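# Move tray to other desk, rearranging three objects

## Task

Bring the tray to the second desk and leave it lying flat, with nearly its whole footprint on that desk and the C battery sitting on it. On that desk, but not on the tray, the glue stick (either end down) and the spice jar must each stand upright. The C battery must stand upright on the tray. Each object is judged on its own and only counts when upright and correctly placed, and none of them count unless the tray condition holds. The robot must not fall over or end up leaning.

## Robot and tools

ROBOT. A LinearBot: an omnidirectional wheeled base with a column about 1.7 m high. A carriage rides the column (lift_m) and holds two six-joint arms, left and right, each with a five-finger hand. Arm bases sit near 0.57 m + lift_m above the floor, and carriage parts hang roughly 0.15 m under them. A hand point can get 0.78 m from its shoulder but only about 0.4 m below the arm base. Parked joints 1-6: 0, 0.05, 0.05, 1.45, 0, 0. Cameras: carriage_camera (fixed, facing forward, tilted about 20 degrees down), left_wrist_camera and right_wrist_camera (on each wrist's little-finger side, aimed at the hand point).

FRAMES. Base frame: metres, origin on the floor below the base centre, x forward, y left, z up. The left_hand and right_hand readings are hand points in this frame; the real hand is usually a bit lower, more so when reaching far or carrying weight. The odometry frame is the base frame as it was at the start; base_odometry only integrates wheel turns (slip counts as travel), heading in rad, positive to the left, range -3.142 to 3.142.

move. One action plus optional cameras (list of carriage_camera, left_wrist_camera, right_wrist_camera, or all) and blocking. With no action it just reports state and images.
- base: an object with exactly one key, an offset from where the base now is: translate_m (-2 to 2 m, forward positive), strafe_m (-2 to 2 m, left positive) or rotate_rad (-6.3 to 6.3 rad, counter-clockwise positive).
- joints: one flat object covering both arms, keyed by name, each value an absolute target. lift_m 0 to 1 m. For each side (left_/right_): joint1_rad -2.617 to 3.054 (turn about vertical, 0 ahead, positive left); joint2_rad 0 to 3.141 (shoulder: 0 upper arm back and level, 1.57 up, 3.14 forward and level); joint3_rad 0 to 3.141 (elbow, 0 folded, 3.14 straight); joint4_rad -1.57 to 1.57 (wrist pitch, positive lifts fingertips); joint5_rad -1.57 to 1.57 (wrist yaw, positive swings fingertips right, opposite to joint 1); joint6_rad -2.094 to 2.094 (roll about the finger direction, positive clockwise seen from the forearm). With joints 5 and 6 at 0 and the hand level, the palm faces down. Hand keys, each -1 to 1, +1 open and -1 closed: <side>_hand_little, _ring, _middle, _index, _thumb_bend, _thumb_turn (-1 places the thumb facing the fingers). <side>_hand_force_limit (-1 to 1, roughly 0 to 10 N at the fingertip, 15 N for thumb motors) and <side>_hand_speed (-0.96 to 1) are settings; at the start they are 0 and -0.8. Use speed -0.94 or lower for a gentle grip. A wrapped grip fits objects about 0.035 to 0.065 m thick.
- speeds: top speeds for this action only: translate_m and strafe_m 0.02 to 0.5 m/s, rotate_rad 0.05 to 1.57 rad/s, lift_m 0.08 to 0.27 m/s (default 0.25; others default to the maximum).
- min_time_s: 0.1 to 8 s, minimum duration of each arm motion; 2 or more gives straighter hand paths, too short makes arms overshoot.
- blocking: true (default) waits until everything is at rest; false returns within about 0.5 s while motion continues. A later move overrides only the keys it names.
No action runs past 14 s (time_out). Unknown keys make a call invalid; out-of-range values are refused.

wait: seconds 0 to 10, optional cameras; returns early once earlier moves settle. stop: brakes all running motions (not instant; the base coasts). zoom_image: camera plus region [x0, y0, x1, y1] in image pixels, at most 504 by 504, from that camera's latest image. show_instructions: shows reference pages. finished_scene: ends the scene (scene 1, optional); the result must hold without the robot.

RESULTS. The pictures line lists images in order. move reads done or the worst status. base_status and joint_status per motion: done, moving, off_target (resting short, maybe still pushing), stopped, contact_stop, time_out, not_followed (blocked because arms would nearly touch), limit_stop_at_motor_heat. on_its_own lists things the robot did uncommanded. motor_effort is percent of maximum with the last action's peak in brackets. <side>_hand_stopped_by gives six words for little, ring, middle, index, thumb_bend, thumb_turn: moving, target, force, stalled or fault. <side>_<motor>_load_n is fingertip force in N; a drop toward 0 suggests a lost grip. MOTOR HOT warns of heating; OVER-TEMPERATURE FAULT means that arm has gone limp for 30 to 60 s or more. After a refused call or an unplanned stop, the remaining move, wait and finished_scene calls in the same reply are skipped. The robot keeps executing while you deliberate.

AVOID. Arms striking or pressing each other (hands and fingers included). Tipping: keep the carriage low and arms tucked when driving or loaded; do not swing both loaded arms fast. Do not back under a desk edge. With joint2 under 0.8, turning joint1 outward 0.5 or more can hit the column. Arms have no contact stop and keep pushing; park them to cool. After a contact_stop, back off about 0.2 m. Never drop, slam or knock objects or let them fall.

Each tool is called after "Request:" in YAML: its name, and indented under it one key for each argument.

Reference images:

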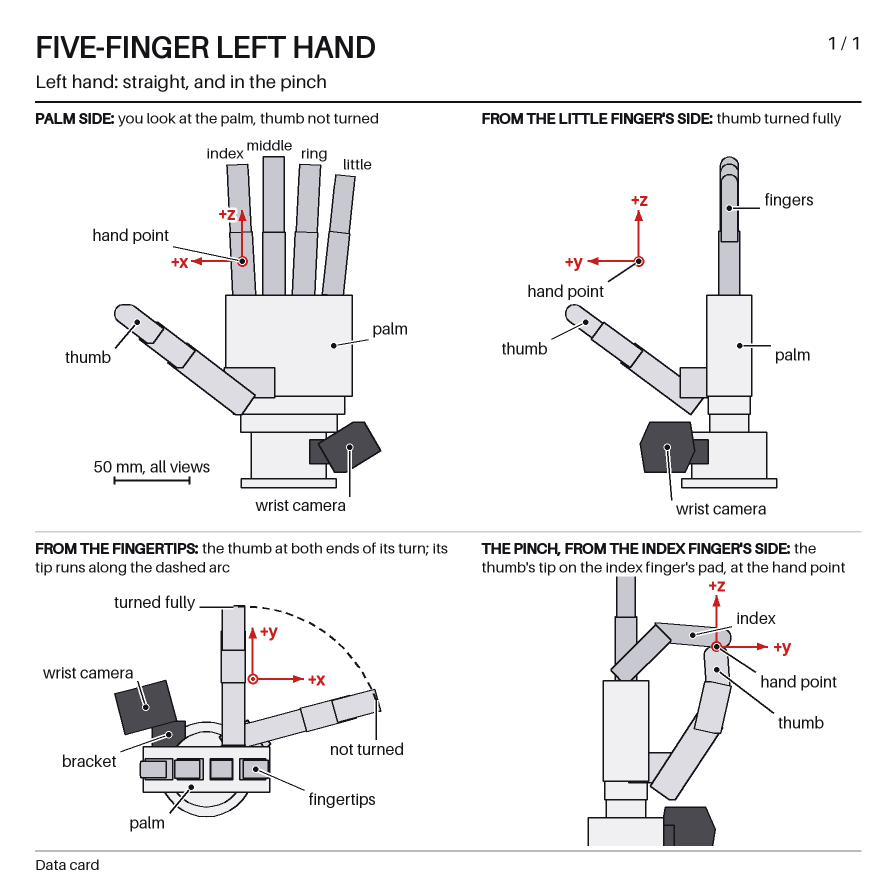

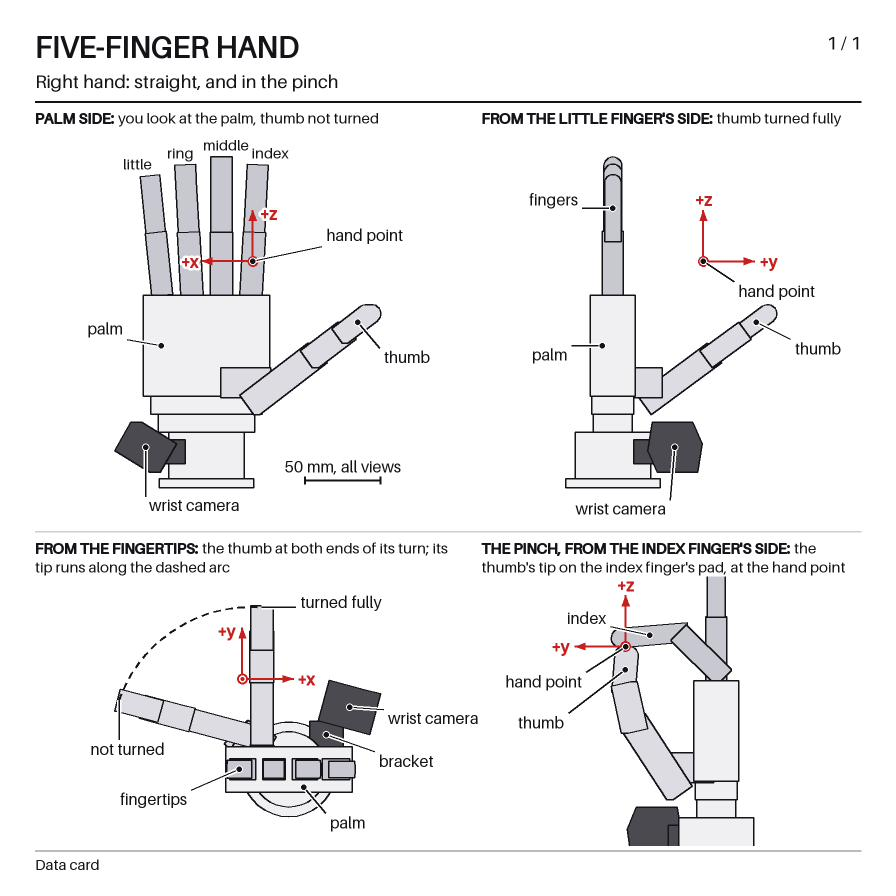

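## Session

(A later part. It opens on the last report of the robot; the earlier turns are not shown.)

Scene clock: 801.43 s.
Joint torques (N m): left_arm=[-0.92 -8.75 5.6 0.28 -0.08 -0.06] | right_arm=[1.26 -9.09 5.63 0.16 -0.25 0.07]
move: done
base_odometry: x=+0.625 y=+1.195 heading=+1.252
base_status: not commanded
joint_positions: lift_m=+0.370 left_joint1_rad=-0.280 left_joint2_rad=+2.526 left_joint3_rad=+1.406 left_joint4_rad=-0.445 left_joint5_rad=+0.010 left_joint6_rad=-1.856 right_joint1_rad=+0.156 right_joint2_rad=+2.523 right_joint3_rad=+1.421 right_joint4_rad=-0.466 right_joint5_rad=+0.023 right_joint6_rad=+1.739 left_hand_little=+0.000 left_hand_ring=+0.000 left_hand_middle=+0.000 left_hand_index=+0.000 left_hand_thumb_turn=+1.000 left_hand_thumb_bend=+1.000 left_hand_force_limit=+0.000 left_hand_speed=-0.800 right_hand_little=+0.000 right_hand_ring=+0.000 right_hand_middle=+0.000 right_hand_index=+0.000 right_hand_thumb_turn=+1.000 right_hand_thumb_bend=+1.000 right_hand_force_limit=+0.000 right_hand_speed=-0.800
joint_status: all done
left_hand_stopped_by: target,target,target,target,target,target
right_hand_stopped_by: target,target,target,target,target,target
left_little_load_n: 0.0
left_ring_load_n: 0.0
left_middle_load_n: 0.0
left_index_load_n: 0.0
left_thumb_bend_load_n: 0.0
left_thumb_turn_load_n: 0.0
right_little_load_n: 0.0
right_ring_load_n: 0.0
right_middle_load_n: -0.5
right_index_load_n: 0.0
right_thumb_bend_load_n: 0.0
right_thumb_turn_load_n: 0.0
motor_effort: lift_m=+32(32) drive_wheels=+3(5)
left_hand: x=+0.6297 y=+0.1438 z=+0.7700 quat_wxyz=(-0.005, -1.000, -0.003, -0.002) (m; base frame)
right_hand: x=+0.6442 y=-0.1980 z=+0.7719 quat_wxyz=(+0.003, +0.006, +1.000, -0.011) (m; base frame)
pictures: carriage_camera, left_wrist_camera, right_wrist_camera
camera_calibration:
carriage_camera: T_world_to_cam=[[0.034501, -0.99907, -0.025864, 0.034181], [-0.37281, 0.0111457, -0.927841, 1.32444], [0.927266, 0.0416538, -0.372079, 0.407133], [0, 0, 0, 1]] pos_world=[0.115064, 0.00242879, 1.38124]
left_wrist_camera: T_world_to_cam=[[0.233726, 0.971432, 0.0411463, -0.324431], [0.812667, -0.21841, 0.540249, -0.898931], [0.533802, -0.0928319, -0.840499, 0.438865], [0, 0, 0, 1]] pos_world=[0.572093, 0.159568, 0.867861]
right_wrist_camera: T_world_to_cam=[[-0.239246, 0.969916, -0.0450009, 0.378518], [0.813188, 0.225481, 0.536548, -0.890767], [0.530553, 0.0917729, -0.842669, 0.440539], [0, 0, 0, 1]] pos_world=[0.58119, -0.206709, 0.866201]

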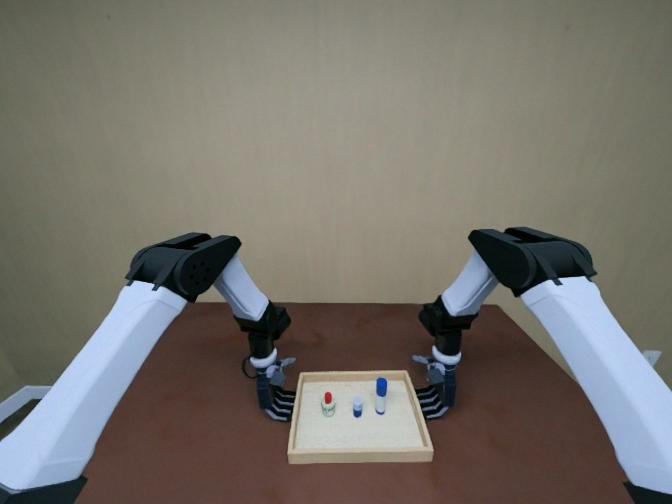

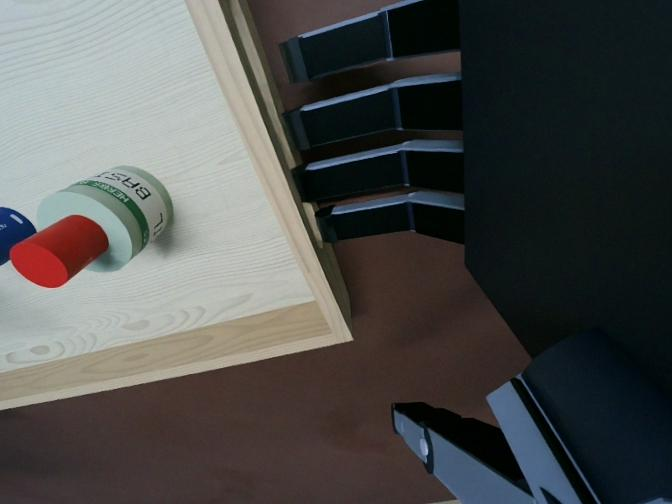

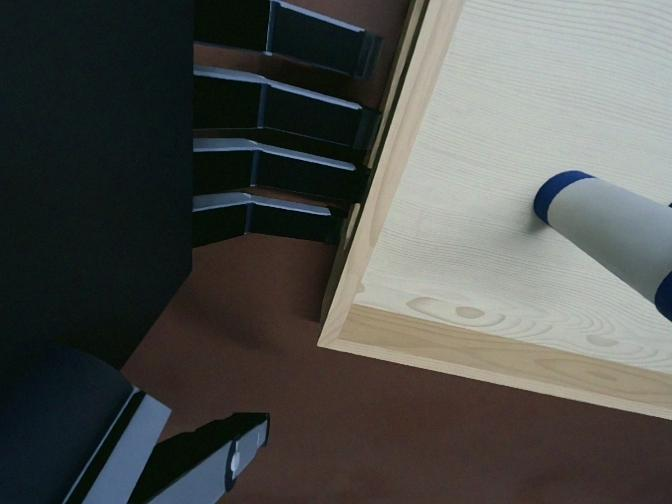

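Request:
move:
  joints: {"right_joint1_rad":0.12,"right_joint2_rad":2.520,"right_joint3_rad":1.40,"right_joint4_rad":-0.452,"right_joint6_rad":1.696}
  min_time_s: 1.5

Request:
move:
  joints: {"lift_m":0.376,"right_joint1_rad":0.165,"right_joint2_rad":2.522,"right_joint3_rad":1.411,"right_joint4_rad":-0.457,"right_joint6_rad":1.741}
  min_time_s: 2
  cameras: ["right_wrist_camera","left_wrist_camera"]

Request:
zoom_image:
  camera: "right_wrist_camera"
  region: [280, 0, 440, 280]

Scene clock: 835.97 s.
Joint torques (N m): left_arm=[-0.94 -8.83 5.6 0.27 -0.09 -0.03] | right_arm=[-1.02 -10.45 3.51 0.26 -0.16 -0.23]
move: done
base_odometry: x=+0.625 y=+1.195 heading=+1.252
base_status: not commanded
joint_positions: lift_m=+0.370 left_joint1_rad=-0.280 left_joint2_rad=+2.526 left_joint3_rad=+1.406 left_joint4_rad=-0.445 left_joint5_rad=+0.010 left_joint6_rad=-1.856 right_joint1_rad=+0.125 right_joint2_rad=+2.523 right_joint3_rad=+1.404 right_joint4_rad=-0.463 right_joint5_rad=+0.014 right_joint6_rad=+1.709 left_hand_little=+0.000 left_hand_ring=+0.000 left_hand_middle=+0.000 left_hand_index=+0.000 left_hand_thumb_turn=+1.000 left_hand_thumb_bend=+1.000 left_hand_force_limit=+0.000 left_hand_speed=-0.800 right_hand_little=+0.000 right_hand_ring=+0.000 right_hand_middle=+0.000 right_hand_index=+0.000 right_hand_thumb_turn=+1.000 right_hand_thumb_bend=+1.000 right_hand_force_limit=+0.000 right_hand_speed=-0.800
joint_status: all done
left_hand_stopped_by: target,target,target,target,target,target
right_hand_stopped_by: target,target,target,target,target,target
left_little_load_n: 0.5
left_ring_load_n: 0.5
left_middle_load_n: 0.0
left_index_load_n: 0.0
left_thumb_bend_load_n: 0.0
left_thumb_turn_load_n: 0.0
right_little_load_n: 0.0
right_ring_load_n: 0.5
right_middle_load_n: 0.0
right_index_load_n: 0.5
right_thumb_bend_load_n: 0.0
right_thumb_turn_load_n: 0.0
motor_effort: lift_m=+32(32) drive_wheels=+3(5)
left_hand: x=+0.6296 y=+0.1438 z=+0.7700 quat_wxyz=(-0.005, -1.000, -0.003, -0.001) (m; base frame)
right_hand: x=+0.6385 y=-0.2092 z=+0.7690 quat_wxyz=(-0.005, +0.006, +1.000, -0.007) (m; base frame)
pictures: none

Scene clock: 838.27 s.
Joint torques (N m): left_arm=[-0.72 -9.13 5.42 0.3 -0.09 -0.06] | right_arm=[0.85 -10.43 4.89 0.2 -0.15 0.1]
move: done
base_odometry: x=+0.625 y=+1.195 heading=+1.252
base_status: not commanded
joint_positions: lift_m=+0.376 left_joint1_rad=-0.283 left_joint2_rad=+2.531 left_joint3_rad=+1.408 left_joint4_rad=-0.448 left_joint5_rad=+0.009 left_joint6_rad=-1.856 right_joint1_rad=+0.153 right_joint2_rad=+2.524 right_joint3_rad=+1.401 right_joint4_rad=-0.459 right_joint5_rad=+0.013 right_joint6_rad=+1.727 left_hand_little=+0.000 left_hand_ring=+0.000 left_hand_middle=+0.000 left_hand_index=+0.000 left_hand_thumb_turn=+1.000 left_hand_thumb_bend=+1.000 left_hand_force_limit=+0.000 left_hand_speed=-0.800 right_hand_little=+0.000 right_hand_ring=+0.000 right_hand_middle=+0.000 right_hand_index=+0.000 right_hand_thumb_turn=+1.000 right_hand_thumb_bend=+1.000 right_hand_force_limit=+0.000 right_hand_speed=-0.800
joint_status: all done
left_hand_stopped_by: target,target,target,target,target,target
right_hand_stopped_by: target,target,target,target,target,target
left_little_load_n: 0.5
left_ring_load_n: 0.0
left_middle_load_n: 0.0
left_index_load_n: 0.0
left_thumb_bend_load_n: 0.0
left_thumb_turn_load_n: 0.0
right_little_load_n: 0.0
right_ring_load_n: 0.0
right_middle_load_n: 0.0
right_index_load_n: 0.0
right_thumb_bend_load_n: 0.0
right_thumb_turn_load_n: 0.0
motor_effort: lift_m=+40(47) drive_wheels=+2(5)
left_hand: x=+0.6280 y=+0.1432 z=+0.7737 quat_wxyz=(-0.004, -1.000, -0.001, +0.001) (m; base frame)
right_hand: x=+0.6362 y=-0.1984 z=+0.7736 quat_wxyz=(-0.004, +0.002, +1.000, -0.007) (m; base frame)
pictures: left_wrist_camera, right_wrist_camera
camera_calibration:
left_wrist_camera: T_world_to_cam=[[0.236223, 0.970799, 0.0418002, -0.325553], [0.815267, -0.221417, 0.535084, -0.896863], [0.528715, -0.0923208, -0.843764, 0.448415], [0, 0, 0, 1]] pos_world=[0.571002, 0.158865, 0.871861]
right_wrist_camera: T_world_to_cam=[[-0.247866, 0.96819, -0.0342095, 0.373826], [0.819417, 0.228355, 0.525747, -0.880029], [0.516835, 0.102283, -0.849953, 0.462734], [0, 0, 0, 1]] pos_world=[0.574612, -0.208305, 0.868763]

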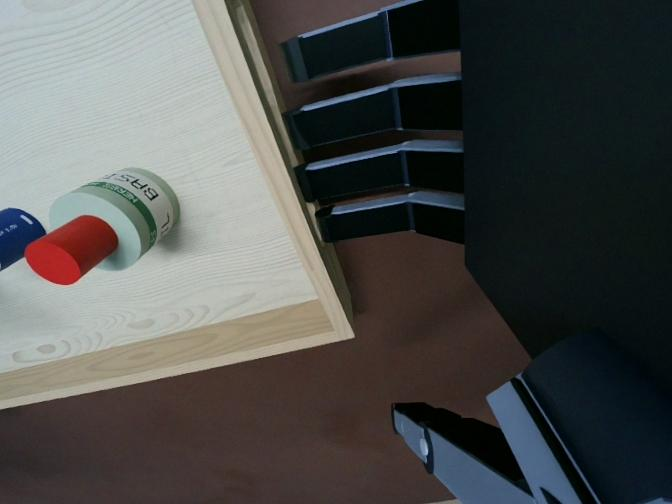

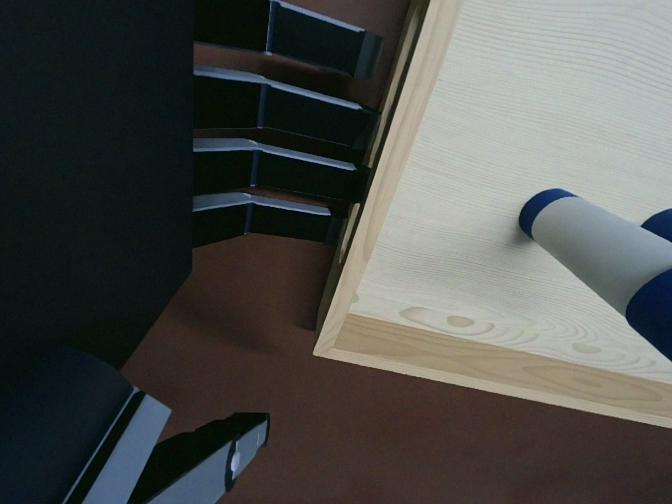

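Scaled by 1.800 from the camera's 672x504 image, which has a finer 960x720 frame.

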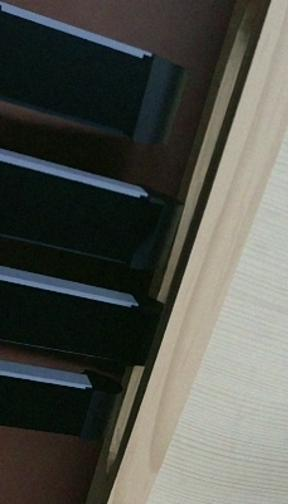

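Request:
move:
  joints: {"left_joint1_rad":-0.315,"left_joint2_rad":2.557,"left_joint3_rad":1.441,"left_joint4_rad":-0.466,"left_joint6_rad":-1.89,"right_joint1_rad":0.195,"right_joint2_rad":2.53,"right_joint3_rad":1.43,"right_joint4_rad":-0.468,"right_joint6_rad":1.771}
  min_time_s: 2
  cameras: ["right_wrist_camera","left_wrist_camera"]

Request:
zoom_image:
  camera: "right_wrist_camera"
  region: [280, 0, 440, 280]

Request:
zoom_image:
  camera: "left_wrist_camera"
  region: [220, 0, 380, 280]

Scene clock: 873.10 s.
Joint torques (N m): left_arm=[-0.84 -8.94 5.75 0.32 0.05 -0.06] | right_arm=[0.31 -9.73 5.87 0.17 -0.19 0.13]
move: done
base_odometry: x=+0.625 y=+1.195 heading=+1.252
base_status: not commanded
joint_positions: lift_m=+0.376 left_joint1_rad=-0.306 left_joint2_rad=+2.535 left_joint3_rad=+1.421 left_joint4_rad=-0.461 left_joint5_rad=-0.004 left_joint6_rad=-1.880 right_joint1_rad=+0.186 right_joint2_rad=+2.524 right_joint3_rad=+1.412 right_joint4_rad=-0.468 right_joint5_rad=+0.019 right_joint6_rad=+1.758 left_hand_little=+0.000 left_hand_ring=+0.000 left_hand_middle=+0.000 left_hand_index=+0.000 left_hand_thumb_turn=+1.000 left_hand_thumb_bend=+1.000 left_hand_force_limit=+0.000 left_hand_speed=-0.800 right_hand_little=+0.000 right_hand_ring=+0.000 right_hand_middle=+0.000 right_hand_index=+0.000 right_hand_thumb_turn=+1.000 right_hand_thumb_bend=+1.000 right_hand_force_limit=+0.000 right_hand_speed=-0.800
joint_status: all done
left_hand_stopped_by: target,target,target,target,target,target
right_hand_stopped_by: target,target,target,target,target,target
left_little_load_n: 0.0
left_ring_load_n: 0.5
left_middle_load_n: 0.0
left_index_load_n: 0.0
left_thumb_bend_load_n: 0.0
left_thumb_turn_load_n: 0.0
right_little_load_n: 0.0
right_ring_load_n: 0.5
right_middle_load_n: -0.5
right_index_load_n: 0.0
right_thumb_bend_load_n: 0.0
right_thumb_turn_load_n: 0.0
motor_effort: lift_m=+40(40) drive_wheels=+3(5)
left_hand: x=+0.6271 y=+0.1364 z=+0.7733 quat_wxyz=(+0.002, -1.000, -0.002, +0.001) (m; base frame)
right_hand: x=+0.6367 y=-0.1857 z=+0.7751 quat_wxyz=(-0.002, +0.000, +1.000, -0.010) (m; base frame)
pictures: left_wrist_camera, right_wrist_camera
camera_calibration:
left_wrist_camera: T_world_to_cam=[[0.235821, 0.970241, 0.054961, -0.328617], [0.815519, -0.228339, 0.53178, -0.894051], [0.528505, -0.0805831, -0.845097, 0.447506], [0, 0, 0, 1]] pos_world=[0.570101, 0.150753, 0.871685]
right_wrist_camera: T_world_to_cam=[[-0.250794, 0.967195, -0.0404465, 0.368283], [0.816713, 0.233835, 0.527543, -0.882822], [0.519695, 0.0992715, -0.848565, 0.45903], [0, 0, 0, 1]] pos_world=[0.57482, -0.195336, 0.870139]

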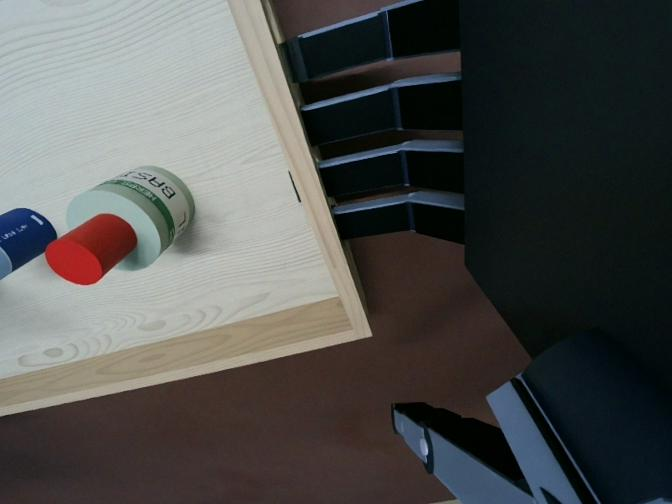

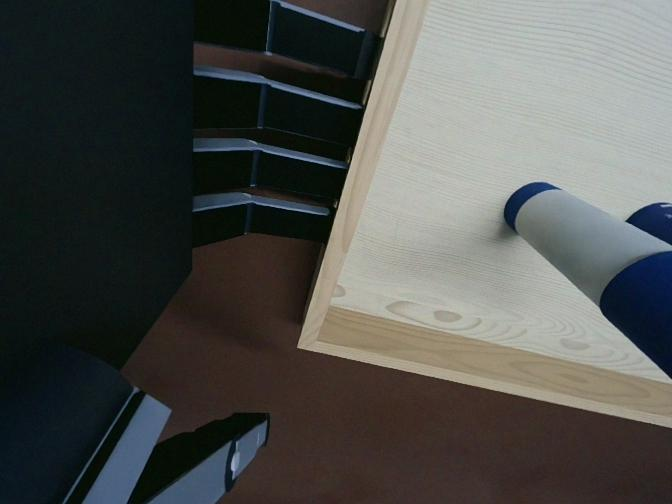

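Scaled by 1.800 from the camera's 672x504 image, which has a finer 960x720 frame.

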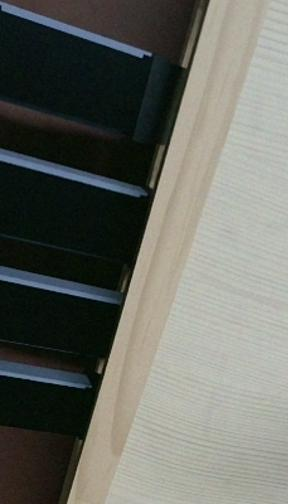

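Scaled by 1.800 from the camera's 672x504 image, which has a finer 960x720 frame.

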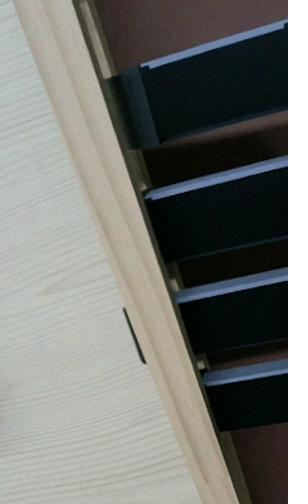

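Request:
move:
  joints: {"left_joint1_rad":-0.347,"left_joint2_rad":2.57,"left_joint3_rad":1.468,"left_joint4_rad":-0.483,"left_joint6_rad":-1.925,"right_joint1_rad":0.235,"right_joint2_rad":2.54,"right_joint3_rad":1.447,"right_joint4_rad":-0.478,"right_joint6_rad":1.812}
  min_time_s: 2
  cameras: ["right_wrist_camera","left_wrist_camera"]

Scene clock: 884.50 s.
Joint torques (N m): left_arm=[-1.65 -8.83 5.97 0.4 0.26 -0.1] | right_arm=[1.88 -9.22 5.98 0.26 -0.46 0.17]
move: off_target
base_odometry: x=+0.625 y=+1.195 heading=+1.252
base_status: not commanded
joint_positions: lift_m=+0.376 left_joint1_rad=-0.328 left_joint2_rad=+2.545 left_joint3_rad=+1.446 left_joint4_rad=-0.488 left_joint5_rad=-0.026 left_joint6_rad=-1.910 right_joint1_rad=+0.211 right_joint2_rad=+2.528 right_joint3_rad=+1.427 right_joint4_rad=-0.489 right_joint5_rad=+0.050 right_joint6_rad=+1.792 left_hand_little=+0.000 left_hand_ring=+0.000 left_hand_middle=+0.000 left_hand_index=+0.000 left_hand_thumb_turn=+1.000 left_hand_thumb_bend=+1.000 left_hand_force_limit=+0.000 left_hand_speed=-0.800 right_hand_little=+0.000 right_hand_ring=+0.000 right_hand_middle=+0.000 right_hand_index=+0.000 right_hand_thumb_turn=+1.000 right_hand_thumb_bend=+1.000 right_hand_force_limit=+0.000 right_hand_speed=-0.800
joint_status: right_joint1_rad off_target (ended at +0.211, target +0.235); right_joint6_rad off_target (ended at +1.792, target +1.812); the others done
left_hand_stopped_by: target,target,target,target,target,target
right_hand_stopped_by: target,target,target,target,target,target
left_little_load_n: 1.5
left_ring_load_n: -2.0
left_middle_load_n: 0.0
left_index_load_n: 0.5
left_thumb_bend_load_n: 0.0
left_thumb_turn_load_n: 0.0
right_little_load_n: 2.5
right_ring_load_n: 1.5
right_middle_load_n: -3.5
right_index_load_n: 0.0
right_thumb_bend_load_n: 0.0
right_thumb_turn_load_n: 0.0
motor_effort: lift_m=+40(40) drive_wheels=+3(5)
left_hand: x=+0.6274 y=+0.1321 z=+0.7720 quat_wxyz=(+0.015, -1.000, -0.006, +0.004) (m; base frame)
right_hand: x=+0.6366 y=-0.1824 z=+0.7743 quat_wxyz=(-0.004, +0.005, +1.000, -0.026) (m; base frame)
pictures: left_wrist_camera, right_wrist_camera
camera_calibration:
left_wrist_camera: T_world_to_cam=[[0.228228, 0.970489, 0.0778632, -0.337383], [0.819661, -0.234684, 0.522569, -0.889289], [0.525421, -0.0554432, -0.849034, 0.447498], [0, 0, 0, 1]] pos_world=[0.570791, 0.143536, 0.870926]
right_wrist_camera: T_world_to_cam=[[-0.242536, 0.967527, -0.0711958, 0.383675], [0.820252, 0.243697, 0.517493, -0.875715], [0.518038, 0.0671121, -0.85272, 0.456402], [0, 0, 0, 1]] pos_world=[0.574928, -0.188436, 0.869676]

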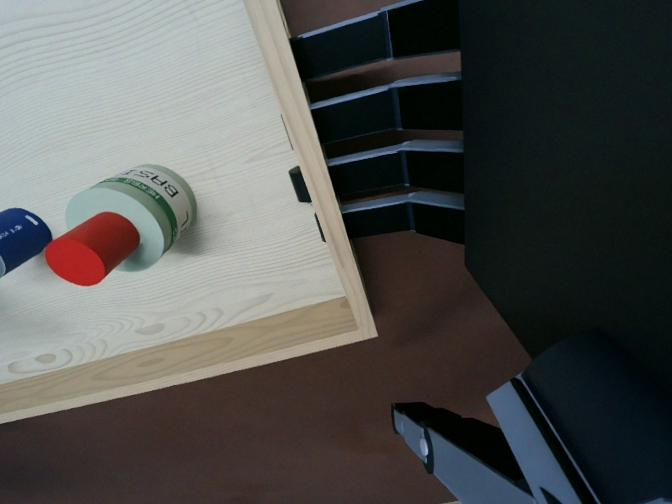

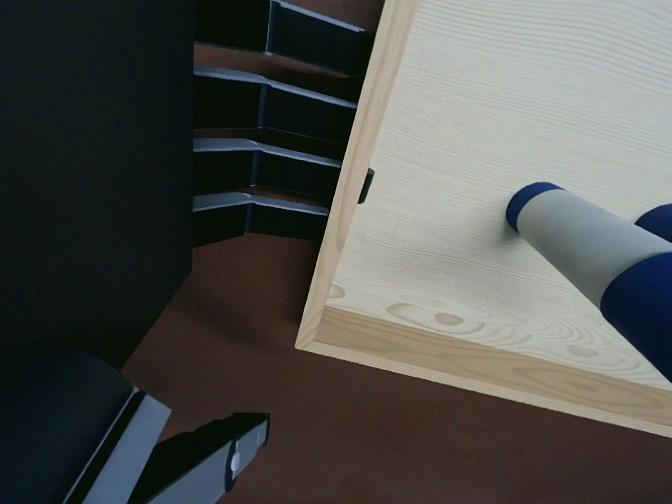

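Request:
move:
  joints: {"left_joint1_rad":-0.29,"left_joint2_rad":2.545,"left_joint3_rad":1.43,"left_joint4_rad":-0.46,"left_joint5_rad":0,"left_joint6_rad":-1.865,"right_joint1_rad":0.165,"right_joint2_rad":2.53,"right_joint3_rad":1.432,"right_joint4_rad":-0.462,"right_joint5_rad":0,"right_joint6_rad":1.741}
  min_time_s: 2
  cameras: []

Request:
move:
  joints: {"lift_m":0.383}

Request:
move:
  joints: {"left_joint1_rad":-0.325,"left_joint2_rad":2.565,"left_joint3_rad":1.454,"left_joint4_rad":-0.474,"left_joint6_rad":-1.90,"right_joint1_rad":0.205,"right_joint2_rad":2.54,"right_joint3_rad":1.448,"right_joint4_rad":-0.474,"right_joint6_rad":1.781}
  min_time_s: 2
  cameras: ["right_wrist_camera","left_wrist_camera"]

Scene clock: 913.67 s.
Joint torques (N m): left_arm=[0.62 -10.85 3.1 0.47 0.09 0.12] | right_arm=[-0.94 -10.29 4.56 0.27 -0.15 -0.19]
move: done
base_odometry: x=+0.625 y=+1.195 heading=+1.252
base_status: not commanded
joint_positions: lift_m=+0.376 left_joint1_rad=-0.299 left_joint2_rad=+2.545 left_joint3_rad=+1.440 left_joint4_rad=-0.470 left_joint5_rad=-0.007 left_joint6_rad=-1.875 right_joint1_rad=+0.170 right_joint2_rad=+2.530 right_joint3_rad=+1.427 right_joint4_rad=-0.474 right_joint5_rad=+0.013 right_joint6_rad=+1.753 left_hand_little=+0.000 left_hand_ring=+0.000 left_hand_middle=+0.000 left_hand_index=+0.000 left_hand_thumb_turn=+1.000 left_hand_thumb_bend=+1.000 left_hand_force_limit=+0.000 left_hand_speed=-0.800 right_hand_little=+0.000 right_hand_ring=+0.000 right_hand_middle=+0.000 right_hand_index=+0.000 right_hand_thumb_turn=+1.000 right_hand_thumb_bend=+1.000 right_hand_force_limit=+0.000 right_hand_speed=-0.800
joint_status: all done
left_hand_stopped_by: target,target,target,target,target,target
right_hand_stopped_by: target,target,target,target,target,target
left_little_load_n: 0.0
left_ring_load_n: -1.0
left_middle_load_n: 0.0
left_index_load_n: 0.0
left_thumb_bend_load_n: 0.0
left_thumb_turn_load_n: 0.0
right_little_load_n: 0.0
right_ring_load_n: 0.0
right_middle_load_n: 0.0
right_index_load_n: 0.0
right_thumb_bend_load_n: 0.0
right_thumb_turn_load_n: 0.0
motor_effort: lift_m=+40(40) drive_wheels=+4(6)
left_hand: x=+0.6313 y=+0.1388 z=+0.7723 quat_wxyz=(+0.004, -1.000, -0.002, +0.001) (m; base frame)
right_hand: x=+0.6416 y=-0.1907 z=+0.7756 quat_wxyz=(-0.002, +0.006, +1.000, -0.007) (m; base frame)
pictures: none
No camera images: "cameras" was empty.

Scene clock: 914.13 s.
Joint torques (N m): left_arm=[0.53 -10.95 3.69 0.4 0.09 0.13] | right_arm=[-0.85 -10.82 4.27 0.23 -0.16 -0.2]
move: done
base_odometry: x=+0.625 y=+1.195 heading=+1.252
base_status: not commanded
joint_positions: lift_m=+0.383 left_joint1_rad=-0.298 left_joint2_rad=+2.545 left_joint3_rad=+1.434 left_joint4_rad=-0.466 left_joint5_rad=-0.007 left_joint6_rad=-1.874 right_joint1_rad=+0.170 right_joint2_rad=+2.536 right_joint3_rad=+1.427 right_joint4_rad=-0.469 right_joint5_rad=+0.013 right_joint6_rad=+1.752 left_hand_little=+0.000 left_hand_ring=+0.000 left_hand_middle=+0.000 left_hand_index=+0.000 left_hand_thumb_turn=+1.000 left_hand_thumb_bend=+1.000 left_hand_force_limit=+0.000 left_hand_speed=-0.800 right_hand_little=+0.000 right_hand_ring=+0.000 right_hand_middle=+0.000 right_hand_index=+0.000 right_hand_thumb_turn=+1.000 right_hand_thumb_bend=+1.000 right_hand_force_limit=+0.000 right_hand_speed=-0.800
joint_status: all done
left_hand_stopped_by: target,target,target,target,target,target
right_hand_stopped_by: target,target,target,target,target,target
left_little_load_n: 0.0
left_ring_load_n: 2.5
left_middle_load_n: 0.0
left_index_load_n: 1.0
left_thumb_bend_load_n: -0.5
left_thumb_turn_load_n: 0.0
right_little_load_n: 0.0
right_ring_load_n: 0.5
right_middle_load_n: 3.0
right_index_load_n: 0.0
right_thumb_bend_load_n: 0.0
right_thumb_turn_load_n: 0.0
motor_effort: lift_m=+41(48) drive_wheels=+5(5)
left_hand: x=+0.6297 y=+0.1396 z=+0.7781 quat_wxyz=(+0.004, -1.000, -0.002, +0.002) (m; base frame)
right_hand: x=+0.6410 y=-0.1908 z=+0.7805 quat_wxyz=(-0.002, +0.006, +1.000, -0.007) (m; base frame)
pictures: none

Scene clock: 916.43 s.
Joint torques (N m): left_arm=[-1.32 -9.83 5.79 0.3 0.28 -0.07] | right_arm=[1.06 -10.39 6.15 0.11 -0.23 0.1]
move: done
base_odometry: x=+0.625 y=+1.195 heading=+1.252
base_status: not commanded
joint_positions: lift_m=+0.383 left_joint1_rad=-0.309 left_joint2_rad=+2.553 left_joint3_rad=+1.434 left_joint4_rad=-0.472 left_joint5_rad=-0.027 left_joint6_rad=-1.889 right_joint1_rad=+0.190 right_joint2_rad=+2.541 right_joint3_rad=+1.427 right_joint4_rad=-0.470 right_joint5_rad=+0.024 right_joint6_rad=+1.768 left_hand_little=+0.000 left_hand_ring=+0.000 left_hand_middle=+0.000 left_hand_index=+0.000 left_hand_thumb_turn=+1.000 left_hand_thumb_bend=+1.000 left_hand_force_limit=+0.000 left_hand_speed=-0.800 right_hand_little=+0.000 right_hand_ring=+0.000 right_hand_middle=+0.000 right_hand_index=+0.000 right_hand_thumb_turn=+1.000 right_hand_thumb_bend=+1.000 right_hand_force_limit=+0.000 right_hand_speed=-0.800
joint_status: all done
left_hand_stopped_by: target,target,target,target,target,target
right_hand_stopped_by: target,target,target,target,target,target
left_little_load_n: 0.0
left_ring_load_n: 4.5
left_middle_load_n: 0.0
left_index_load_n: 0.0
left_thumb_bend_load_n: -0.5
left_thumb_turn_load_n: 0.0
right_little_load_n: 0.0
right_ring_load_n: 1.5
right_middle_load_n: 1.0
right_index_load_n: 0.0
right_thumb_bend_load_n: 0.0
right_thumb_turn_load_n: 0.0
motor_effort: lift_m=+41(41) drive_wheels=+5(5)
left_hand: x=+0.6259 y=+0.1403 z=+0.7738 quat_wxyz=(+0.016, -1.000, -0.004, +0.006) (m; base frame)
right_hand: x=+0.6381 y=-0.1853 z=+0.7778 quat_wxyz=(-0.004, +0.003, +1.000, -0.013) (m; base frame)
pictures: left_wrist_camera, right_wrist_camera
camera_calibration:
left_wrist_camera: T_world_to_cam=[[0.231488, 0.969622, 0.079032, -0.347998], [0.820969, -0.238291, 0.518872, -0.884539], [0.521942, -0.0552299, -0.851191, 0.454142], [0, 0, 0, 1]] pos_world=[0.5697, 0.151732, 0.873027]
right_wrist_camera: T_world_to_cam=[[-0.245054, 0.968452, -0.0452655, 0.368691], [0.819672, 0.23189, 0.523798, -0.884776], [0.51777, 0.0912561, -0.850639, 0.461891], [0, 0, 0, 1]] pos_world=[0.576422, -0.19404, 0.873035]

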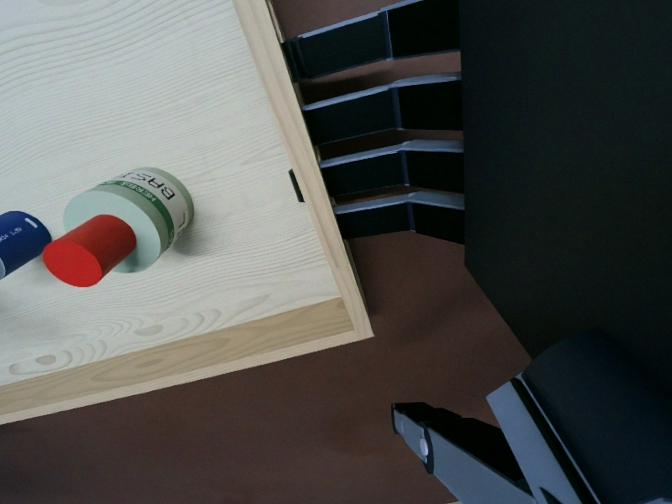

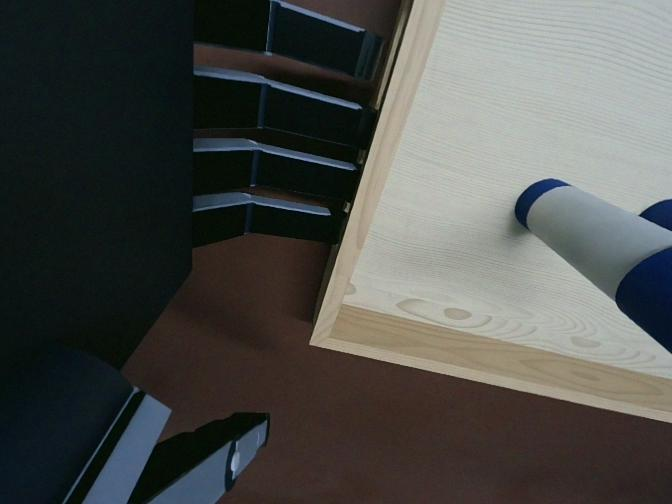

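Request:
move:
  joints: {"lift_m":0.379}

Request:
move:
  joints: {"left_joint1_rad":-0.325,"left_joint2_rad":2.565,"left_joint3_rad":1.46,"left_joint4_rad":-0.474,"left_joint6_rad":-1.90,"right_joint1_rad":0.213,"right_joint2_rad":2.54,"right_joint3_rad":1.454,"right_joint4_rad":-0.478,"right_joint6_rad":1.79}
  min_time_s: 2
  cameras: ["right_wrist_camera","left_wrist_camera"]

Scene clock: 939.13 s.
Joint torques (N m): left_arm=[-1.32 -9.84 5.3 0.37 0.27 -0.04] | right_arm=[0.21 -10.56 5.71 0.15 -0.23 0.05]
move: done
base_odometry: x=+0.625 y=+1.195 heading=+1.253
base_status: not commanded
joint_positions: lift_m=+0.379 left_joint1_rad=-0.310 left_joint2_rad=+2.553 left_joint3_rad=+1.439 left_joint4_rad=-0.480 left_joint5_rad=-0.025 left_joint6_rad=-1.890 right_joint1_rad=+0.199 right_joint2_rad=+2.542 right_joint3_rad=+1.432 right_joint4_rad=-0.471 right_joint5_rad=+0.018 right_joint6_rad=+1.770 left_hand_little=+0.000 left_hand_ring=+0.000 left_hand_middle=+0.000 left_hand_index=+0.000 left_hand_thumb_turn=+1.000 left_hand_thumb_bend=+1.000 left_hand_force_limit=+0.000 left_hand_speed=-0.800 right_hand_little=+0.000 right_hand_ring=+0.000 right_hand_middle=+0.000 right_hand_index=+0.000 right_hand_thumb_turn=+1.000 right_hand_thumb_bend=+1.000 right_hand_force_limit=+0.000 right_hand_speed=-0.800
joint_status: all done
left_hand_stopped_by: target,target,target,target,target,target
right_hand_stopped_by: target,target,target,target,target,target
left_little_load_n: 0.5
left_ring_load_n: -2.0
left_middle_load_n: -1.0
left_index_load_n: 0.0
left_thumb_bend_load_n: 0.0
left_thumb_turn_load_n: 0.0
right_little_load_n: 0.0
right_ring_load_n: 1.0
right_middle_load_n: 0.0
right_index_load_n: 0.0
right_thumb_bend_load_n: 0.0
right_thumb_turn_load_n: 0.0
motor_effort: lift_m=+31(31) drive_wheels=+5(5)
left_hand: x=+0.6259 y=+0.1397 z=+0.7713 quat_wxyz=(+0.016, -1.000, -0.005, +0.007) (m; base frame)
right_hand: x=+0.6381 y=-0.1799 z=+0.7751 quat_wxyz=(-0.003, +0.000, +1.000, -0.010) (m; base frame)
pictures: none

Scene clock: 941.43 s.
Joint torques (N m): left_arm=[-1.35 -9.85 5.67 0.42 0.27 -0.05] | right_arm=[0.66 -10.58 6.16 0.11 -0.19 0.11]
move: done
base_odometry: x=+0.625 y=+1.195 heading=+1.253
base_status: not commanded
joint_positions: lift_m=+0.379 left_joint1_rad=-0.310 left_joint2_rad=+2.553 left_joint3_rad=+1.441 left_joint4_rad=-0.482 left_joint5_rad=-0.025 left_joint6_rad=-1.890 right_joint1_rad=+0.201 right_joint2_rad=+2.542 right_joint3_rad=+1.432 right_joint4_rad=-0.471 right_joint5_rad=+0.017 right_joint6_rad=+1.776 left_hand_little=+0.000 left_hand_ring=+0.000 left_hand_middle=+0.000 left_hand_index=+0.000 left_hand_thumb_turn=+1.000 left_hand_thumb_bend=+1.000 left_hand_force_limit=+0.000 left_hand_speed=-0.800 right_hand_little=+0.000 right_hand_ring=+0.000 right_hand_middle=+0.000 right_hand_index=+0.000 right_hand_thumb_turn=+1.000 right_hand_thumb_bend=+1.000 right_hand_force_limit=+0.000 right_hand_speed=-0.800
joint_status: all done
left_hand_stopped_by: target,target,target,target,target,target
right_hand_stopped_by: target,target,target,target,target,target
left_little_load_n: 0.0
left_ring_load_n: -1.0
left_middle_load_n: -0.5
left_index_load_n: 0.0
left_thumb_bend_load_n: 0.0
left_thumb_turn_load_n: 0.0
right_little_load_n: 0.0
right_ring_load_n: 1.0
right_middle_load_n: 0.0
right_index_load_n: 0.0
right_thumb_bend_load_n: 0.0
right_thumb_turn_load_n: 0.0
motor_effort: lift_m=+31(31) drive_wheels=+2(5)
left_hand: x=+0.6262 y=+0.1396 z=+0.7715 quat_wxyz=(+0.016, -1.000, -0.005, +0.007) (m; base frame)
right_hand: x=+0.6381 y=-0.1791 z=+0.7751 quat_wxyz=(-0.004, +0.002, +1.000, -0.009) (m; base frame)
pictures: left_wrist_camera, right_wrist_camera
camera_calibration:
left_wrist_camera: T_world_to_cam=[[0.231042, 0.969836, 0.0777075, -0.345918], [0.822874, -0.237397, 0.516258, -0.883053], [0.519133, -0.0553339, -0.852901, 0.455107], [0, 0, 0, 1]] pos_world=[0.570302, 0.151033, 0.870924]
right_wrist_camera: T_world_to_cam=[[-0.247903, 0.968029, -0.0382726, 0.358889], [0.818642, 0.230445, 0.526042, -0.886178], [0.518043, 0.0990758, -0.849597, 0.45945], [0, 0, 0, 1]] pos_world=[0.576418, -0.18872, 0.87025]

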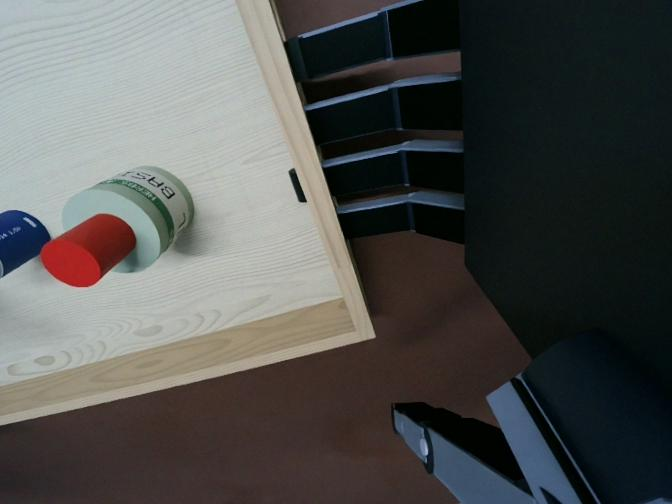

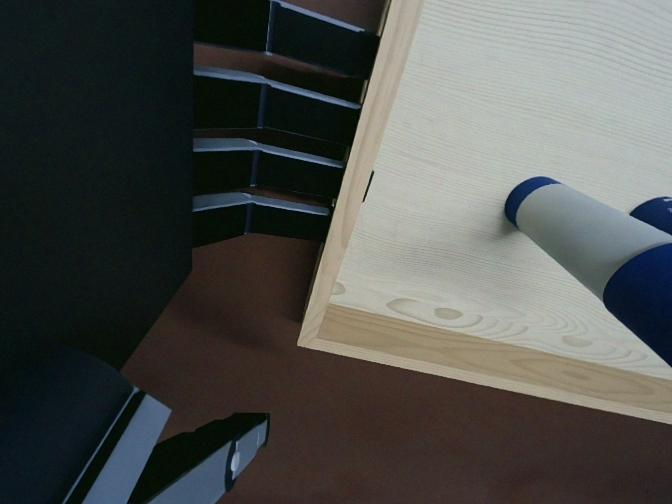

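Request:
move:
  joints: {"left_hand_force_limit":-0.5,"left_hand_speed":-0.92,"right_hand_force_limit":-0.5,"right_hand_speed":-0.92,"left_hand_index":-0.4,"left_hand_middle":-0.4,"left_hand_ring":-0.4,"left_hand_little":-0.4,"right_hand_index":-0.4,"right_hand_middle":-0.4,"right_hand_ring":-0.4,"right_hand_little":-0.4}
  cameras: ["right_wrist_camera","left_wrist_camera"]

Scene clock: 950.93 s.
Joint torques (N m): left_arm=[-1.21 -9.91 5.67 0.41 0.27 -0.04] | right_arm=[0.7 -10.59 6.32 0.13 -0.2 0.08]
move: off_target
base_odometry: x=+0.625 y=+1.195 heading=+1.253
base_status: not commanded
joint_positions: lift_m=+0.379 left_joint1_rad=-0.311 left_joint2_rad=+2.553 left_joint3_rad=+1.441 left_joint4_rad=-0.482 left_joint5_rad=-0.026 left_joint6_rad=-1.891 right_joint1_rad=+0.201 right_joint2_rad=+2.542 right_joint3_rad=+1.432 right_joint4_rad=-0.474 right_joint5_rad=+0.021 right_joint6_rad=+1.779 left_hand_little=-0.043 left_hand_ring=-0.036 left_hand_middle=-0.066 left_hand_index=-0.081 left_hand_thumb_turn=+1.000 left_hand_thumb_bend=+1.000 left_hand_force_limit=-0.500 left_hand_speed=-0.920 right_hand_little=-0.021 right_hand_ring=-0.006 right_hand_middle=-0.036 right_hand_index=-0.050 right_hand_thumb_turn=+1.000 right_hand_thumb_bend=+1.000 right_hand_force_limit=-0.500 right_hand_speed=-0.920
joint_status: left_hand_little off_target (ended at -0.043, target -0.400); left_hand_ring off_target (ended at -0.036, target -0.400); left_hand_middle off_target (ended at -0.066, target -0.400); left_hand_index off_target (ended at -0.081, target -0.400); right_hand_little off_target (ended at -0.021, target -0.400); right_hand_ring off_target (ended at -0.006, target -0.400); right_hand_middle off_target (ended at -0.036, target -0.400); right_hand_index off_target (ended at -0.050, target -0.400); the others done
left_hand_stopped_by: force,force,force,force,target,target
right_hand_stopped_by: force,force,force,force,target,target
left_little_load_n: 1.5
left_ring_load_n: -2.5
left_middle_load_n: 1.0
left_index_load_n: 3.5
left_thumb_bend_load_n: 0.0
left_thumb_turn_load_n: 0.0
right_little_load_n: 2.0
right_ring_load_n: -0.5
right_middle_load_n: 1.0
right_index_load_n: 0.5
right_thumb_bend_load_n: 0.0
right_thumb_turn_load_n: 0.0
motor_effort: lift_m=+31(31) drive_wheels=+2(5)
left_hand: x=+0.6260 y=+0.1393 z=+0.7715 quat_wxyz=(+0.016, -1.000, -0.004, +0.007) (m; base frame)
right_hand: x=+0.6378 y=-0.1802 z=+0.7748 quat_wxyz=(-0.004, +0.003, +1.000, -0.012) (m; base frame)
pictures: left_wrist_camera, right_wrist_camera
camera_calibration:
left_wrist_camera: T_world_to_cam=[[0.231758, 0.969625, 0.0782047, -0.346389], [0.822813, -0.23828, 0.515947, -0.882523], [0.51891, -0.0552268, -0.853043, 0.455429], [0, 0, 0, 1]] pos_world=[0.570103, 0.150732, 0.870925]
right_wrist_camera: T_world_to_cam=[[-0.245086, 0.968559, -0.0427301, 0.361584], [0.819969, 0.2306, 0.523904, -0.884687], [0.517285, 0.0933643, -0.850705, 0.459738], [0, 0, 0, 1]] pos_world=[0.57622, -0.18913, 0.870042]

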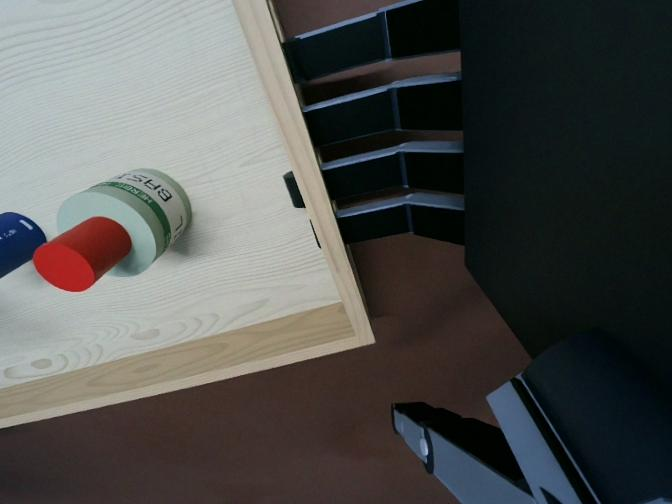

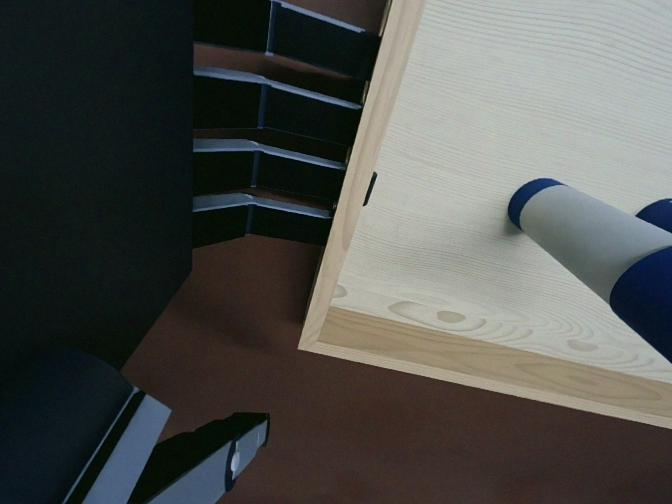

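Request:
move:
  joints: {"lift_m":0.381,"left_hand_index":0.0,"left_hand_middle":0.0,"left_hand_ring":-0.02,"left_hand_little":0.0,"right_hand_index":0.0,"right_hand_middle":0.0,"right_hand_ring":0.0,"right_hand_little":0.0}

Request:
move:
  joints: {"left_joint1_rad":-0.35,"left_joint2_rad":2.568,"left_joint3_rad":1.475,"left_joint4_rad":-0.486,"left_joint5_rad":0,"left_joint6_rad":-1.925,"right_joint1_rad":0.235,"right_joint2_rad":2.543,"right_joint3_rad":1.468,"right_joint4_rad":-0.486,"right_joint5_rad":0,"right_joint6_rad":1.812}
  min_time_s: 2
  cameras: ["right_wrist_camera","left_wrist_camera"]

Scene clock: 987.00 s.
Joint torques (N m): left_arm=[-1.13 -9.96 5.64 0.41 0.26 -0.03] | right_arm=[0.62 -10.65 6.26 0.13 -0.22 0.11]
move: done
base_odometry: x=+0.625 y=+1.195 heading=+1.252
base_status: not commanded
joint_positions: lift_m=+0.381 left_joint1_rad=-0.313 left_joint2_rad=+2.554 left_joint3_rad=+1.441 left_joint4_rad=-0.483 left_joint5_rad=-0.026 left_joint6_rad=-1.892 right_joint1_rad=+0.203 right_joint2_rad=+2.544 right_joint3_rad=+1.432 right_joint4_rad=-0.474 right_joint5_rad=+0.021 right_joint6_rad=+1.779 left_hand_little=+0.000 left_hand_ring=-0.019 left_hand_middle=+0.000 left_hand_index=+0.000 left_hand_thumb_turn=+1.000 left_hand_thumb_bend=+1.000 left_hand_force_limit=-0.500 left_hand_speed=-0.920 right_hand_little=+0.000 right_hand_ring=+0.000 right_hand_middle=+0.000 right_hand_index=+0.000 right_hand_thumb_turn=+1.000 right_hand_thumb_bend=+1.000 right_hand_force_limit=-0.500 right_hand_speed=-0.920
joint_status: all done
left_hand_stopped_by: target,force,target,target,target,target
right_hand_stopped_by: target,force,target,target,target,target
left_little_load_n: 0.0
left_ring_load_n: 6.5
left_middle_load_n: -2.5
left_index_load_n: 0.0
left_thumb_bend_load_n: 0.0
left_thumb_turn_load_n: 0.0
right_little_load_n: 0.5
right_ring_load_n: 2.0
right_middle_load_n: 0.0
right_index_load_n: 0.0
right_thumb_bend_load_n: 0.0
right_thumb_turn_load_n: 0.0
motor_effort: lift_m=+42(45) drive_wheels=+3(5)
left_hand: x=+0.6253 y=+0.1387 z=+0.7722 quat_wxyz=(+0.016, -1.000, -0.004, +0.008) (m; base frame)
right_hand: x=+0.6370 y=-0.1797 z=+0.7753 quat_wxyz=(-0.005, +0.003, +1.000, -0.012) (m; base frame)
pictures: none

Scene clock: 989.30 s.
Joint torques (N m): left_arm=[-1.8 -9.77 6.52 0.38 0.47 -0.1] | right_arm=[1.37 -10.37 6.76 0.15 -0.48 0.14]
move: off_target
base_odometry: x=+0.625 y=+1.195 heading=+1.252
base_status: not commanded
joint_positions: lift_m=+0.381 left_joint1_rad=-0.328 left_joint2_rad=+2.554 left_joint3_rad=+1.446 left_joint4_rad=-0.493 left_joint5_rad=-0.045 left_joint6_rad=-1.910 right_joint1_rad=+0.216 right_joint2_rad=+2.544 right_joint3_rad=+1.441 right_joint4_rad=-0.487 right_joint5_rad=+0.048 right_joint6_rad=+1.794 left_hand_little=+0.000 left_hand_ring=-0.019 left_hand_middle=-0.001 left_hand_index=+0.000 left_hand_thumb_turn=+1.000 left_hand_thumb_bend=+1.000 left_hand_force_limit=-0.500 left_hand_speed=-0.920 right_hand_little=+0.000 right_hand_ring=+0.000 right_hand_middle=+0.000 right_hand_index=+0.000 right_hand_thumb_turn=+1.000 right_hand_thumb_bend=+1.000 right_hand_force_limit=-0.500 right_hand_speed=-0.920
joint_status: left_joint1_rad off_target (ended at -0.329, target -0.350); left_joint5_rad off_target (ended at -0.045, target +0.000); right_joint5_rad off_target (ended at +0.048, target +0.000); the others done
left_hand_stopped_by: target,force,target,target,target,target
right_hand_stopped_by: target,force,target,target,target,target
left_little_load_n: 0.0
left_ring_load_n: 7.0
left_middle_load_n: -3.0
left_index_load_n: 0.0
left_thumb_bend_load_n: -0.5
left_thumb_turn_load_n: 0.0
right_little_load_n: 1.5
right_ring_load_n: 3.0
right_middle_load_n: 0.0
right_index_load_n: 0.0
right_thumb_bend_load_n: 0.0
right_thumb_turn_load_n: 0.0
motor_effort: lift_m=+42(42) drive_wheels=+4(5)
left_hand: x=+0.6245 y=+0.1367 z=+0.7721 quat_wxyz=(+0.026, -1.000, -0.005, +0.007) (m; base frame)
right_hand: x=+0.6379 y=-0.1796 z=+0.7755 quat_wxyz=(-0.004, +0.003, +1.000, -0.025) (m; base frame)
pictures: left_wrist_camera, right_wrist_camera
camera_calibration:
left_wrist_camera: T_world_to_cam=[[0.22998, 0.968198, 0.098493, -0.357989], [0.822873, -0.247494, 0.511494, -0.877598], [0.519605, -0.0365864, -0.853623, 0.453965], [0, 0, 0, 1]] pos_world=[0.5686, 0.146013, 0.871661]
right_wrist_camera: T_world_to_cam=[[-0.245444, 0.966953, -0.0689869, 0.381429], [0.819728, 0.245009, 0.517704, -0.877755], [0.517497, 0.0705169, -0.852774, 0.457625], [0, 0, 0, 1]] pos_world=[0.57632, -0.186037, 0.870982]

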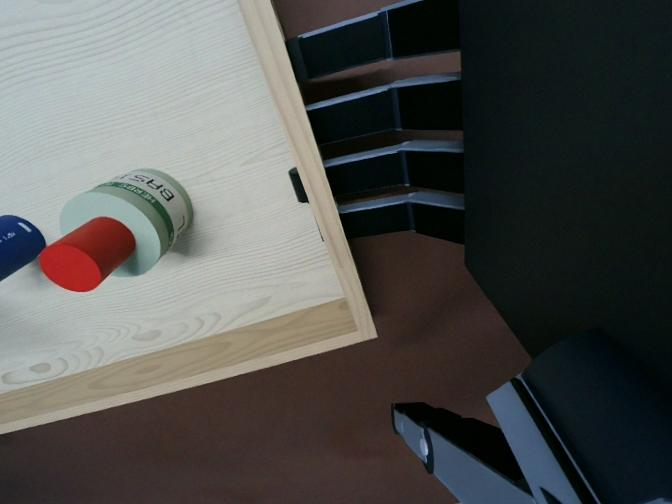

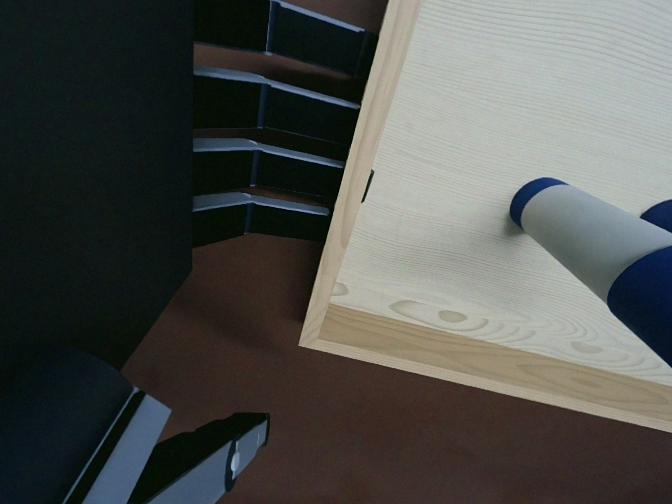

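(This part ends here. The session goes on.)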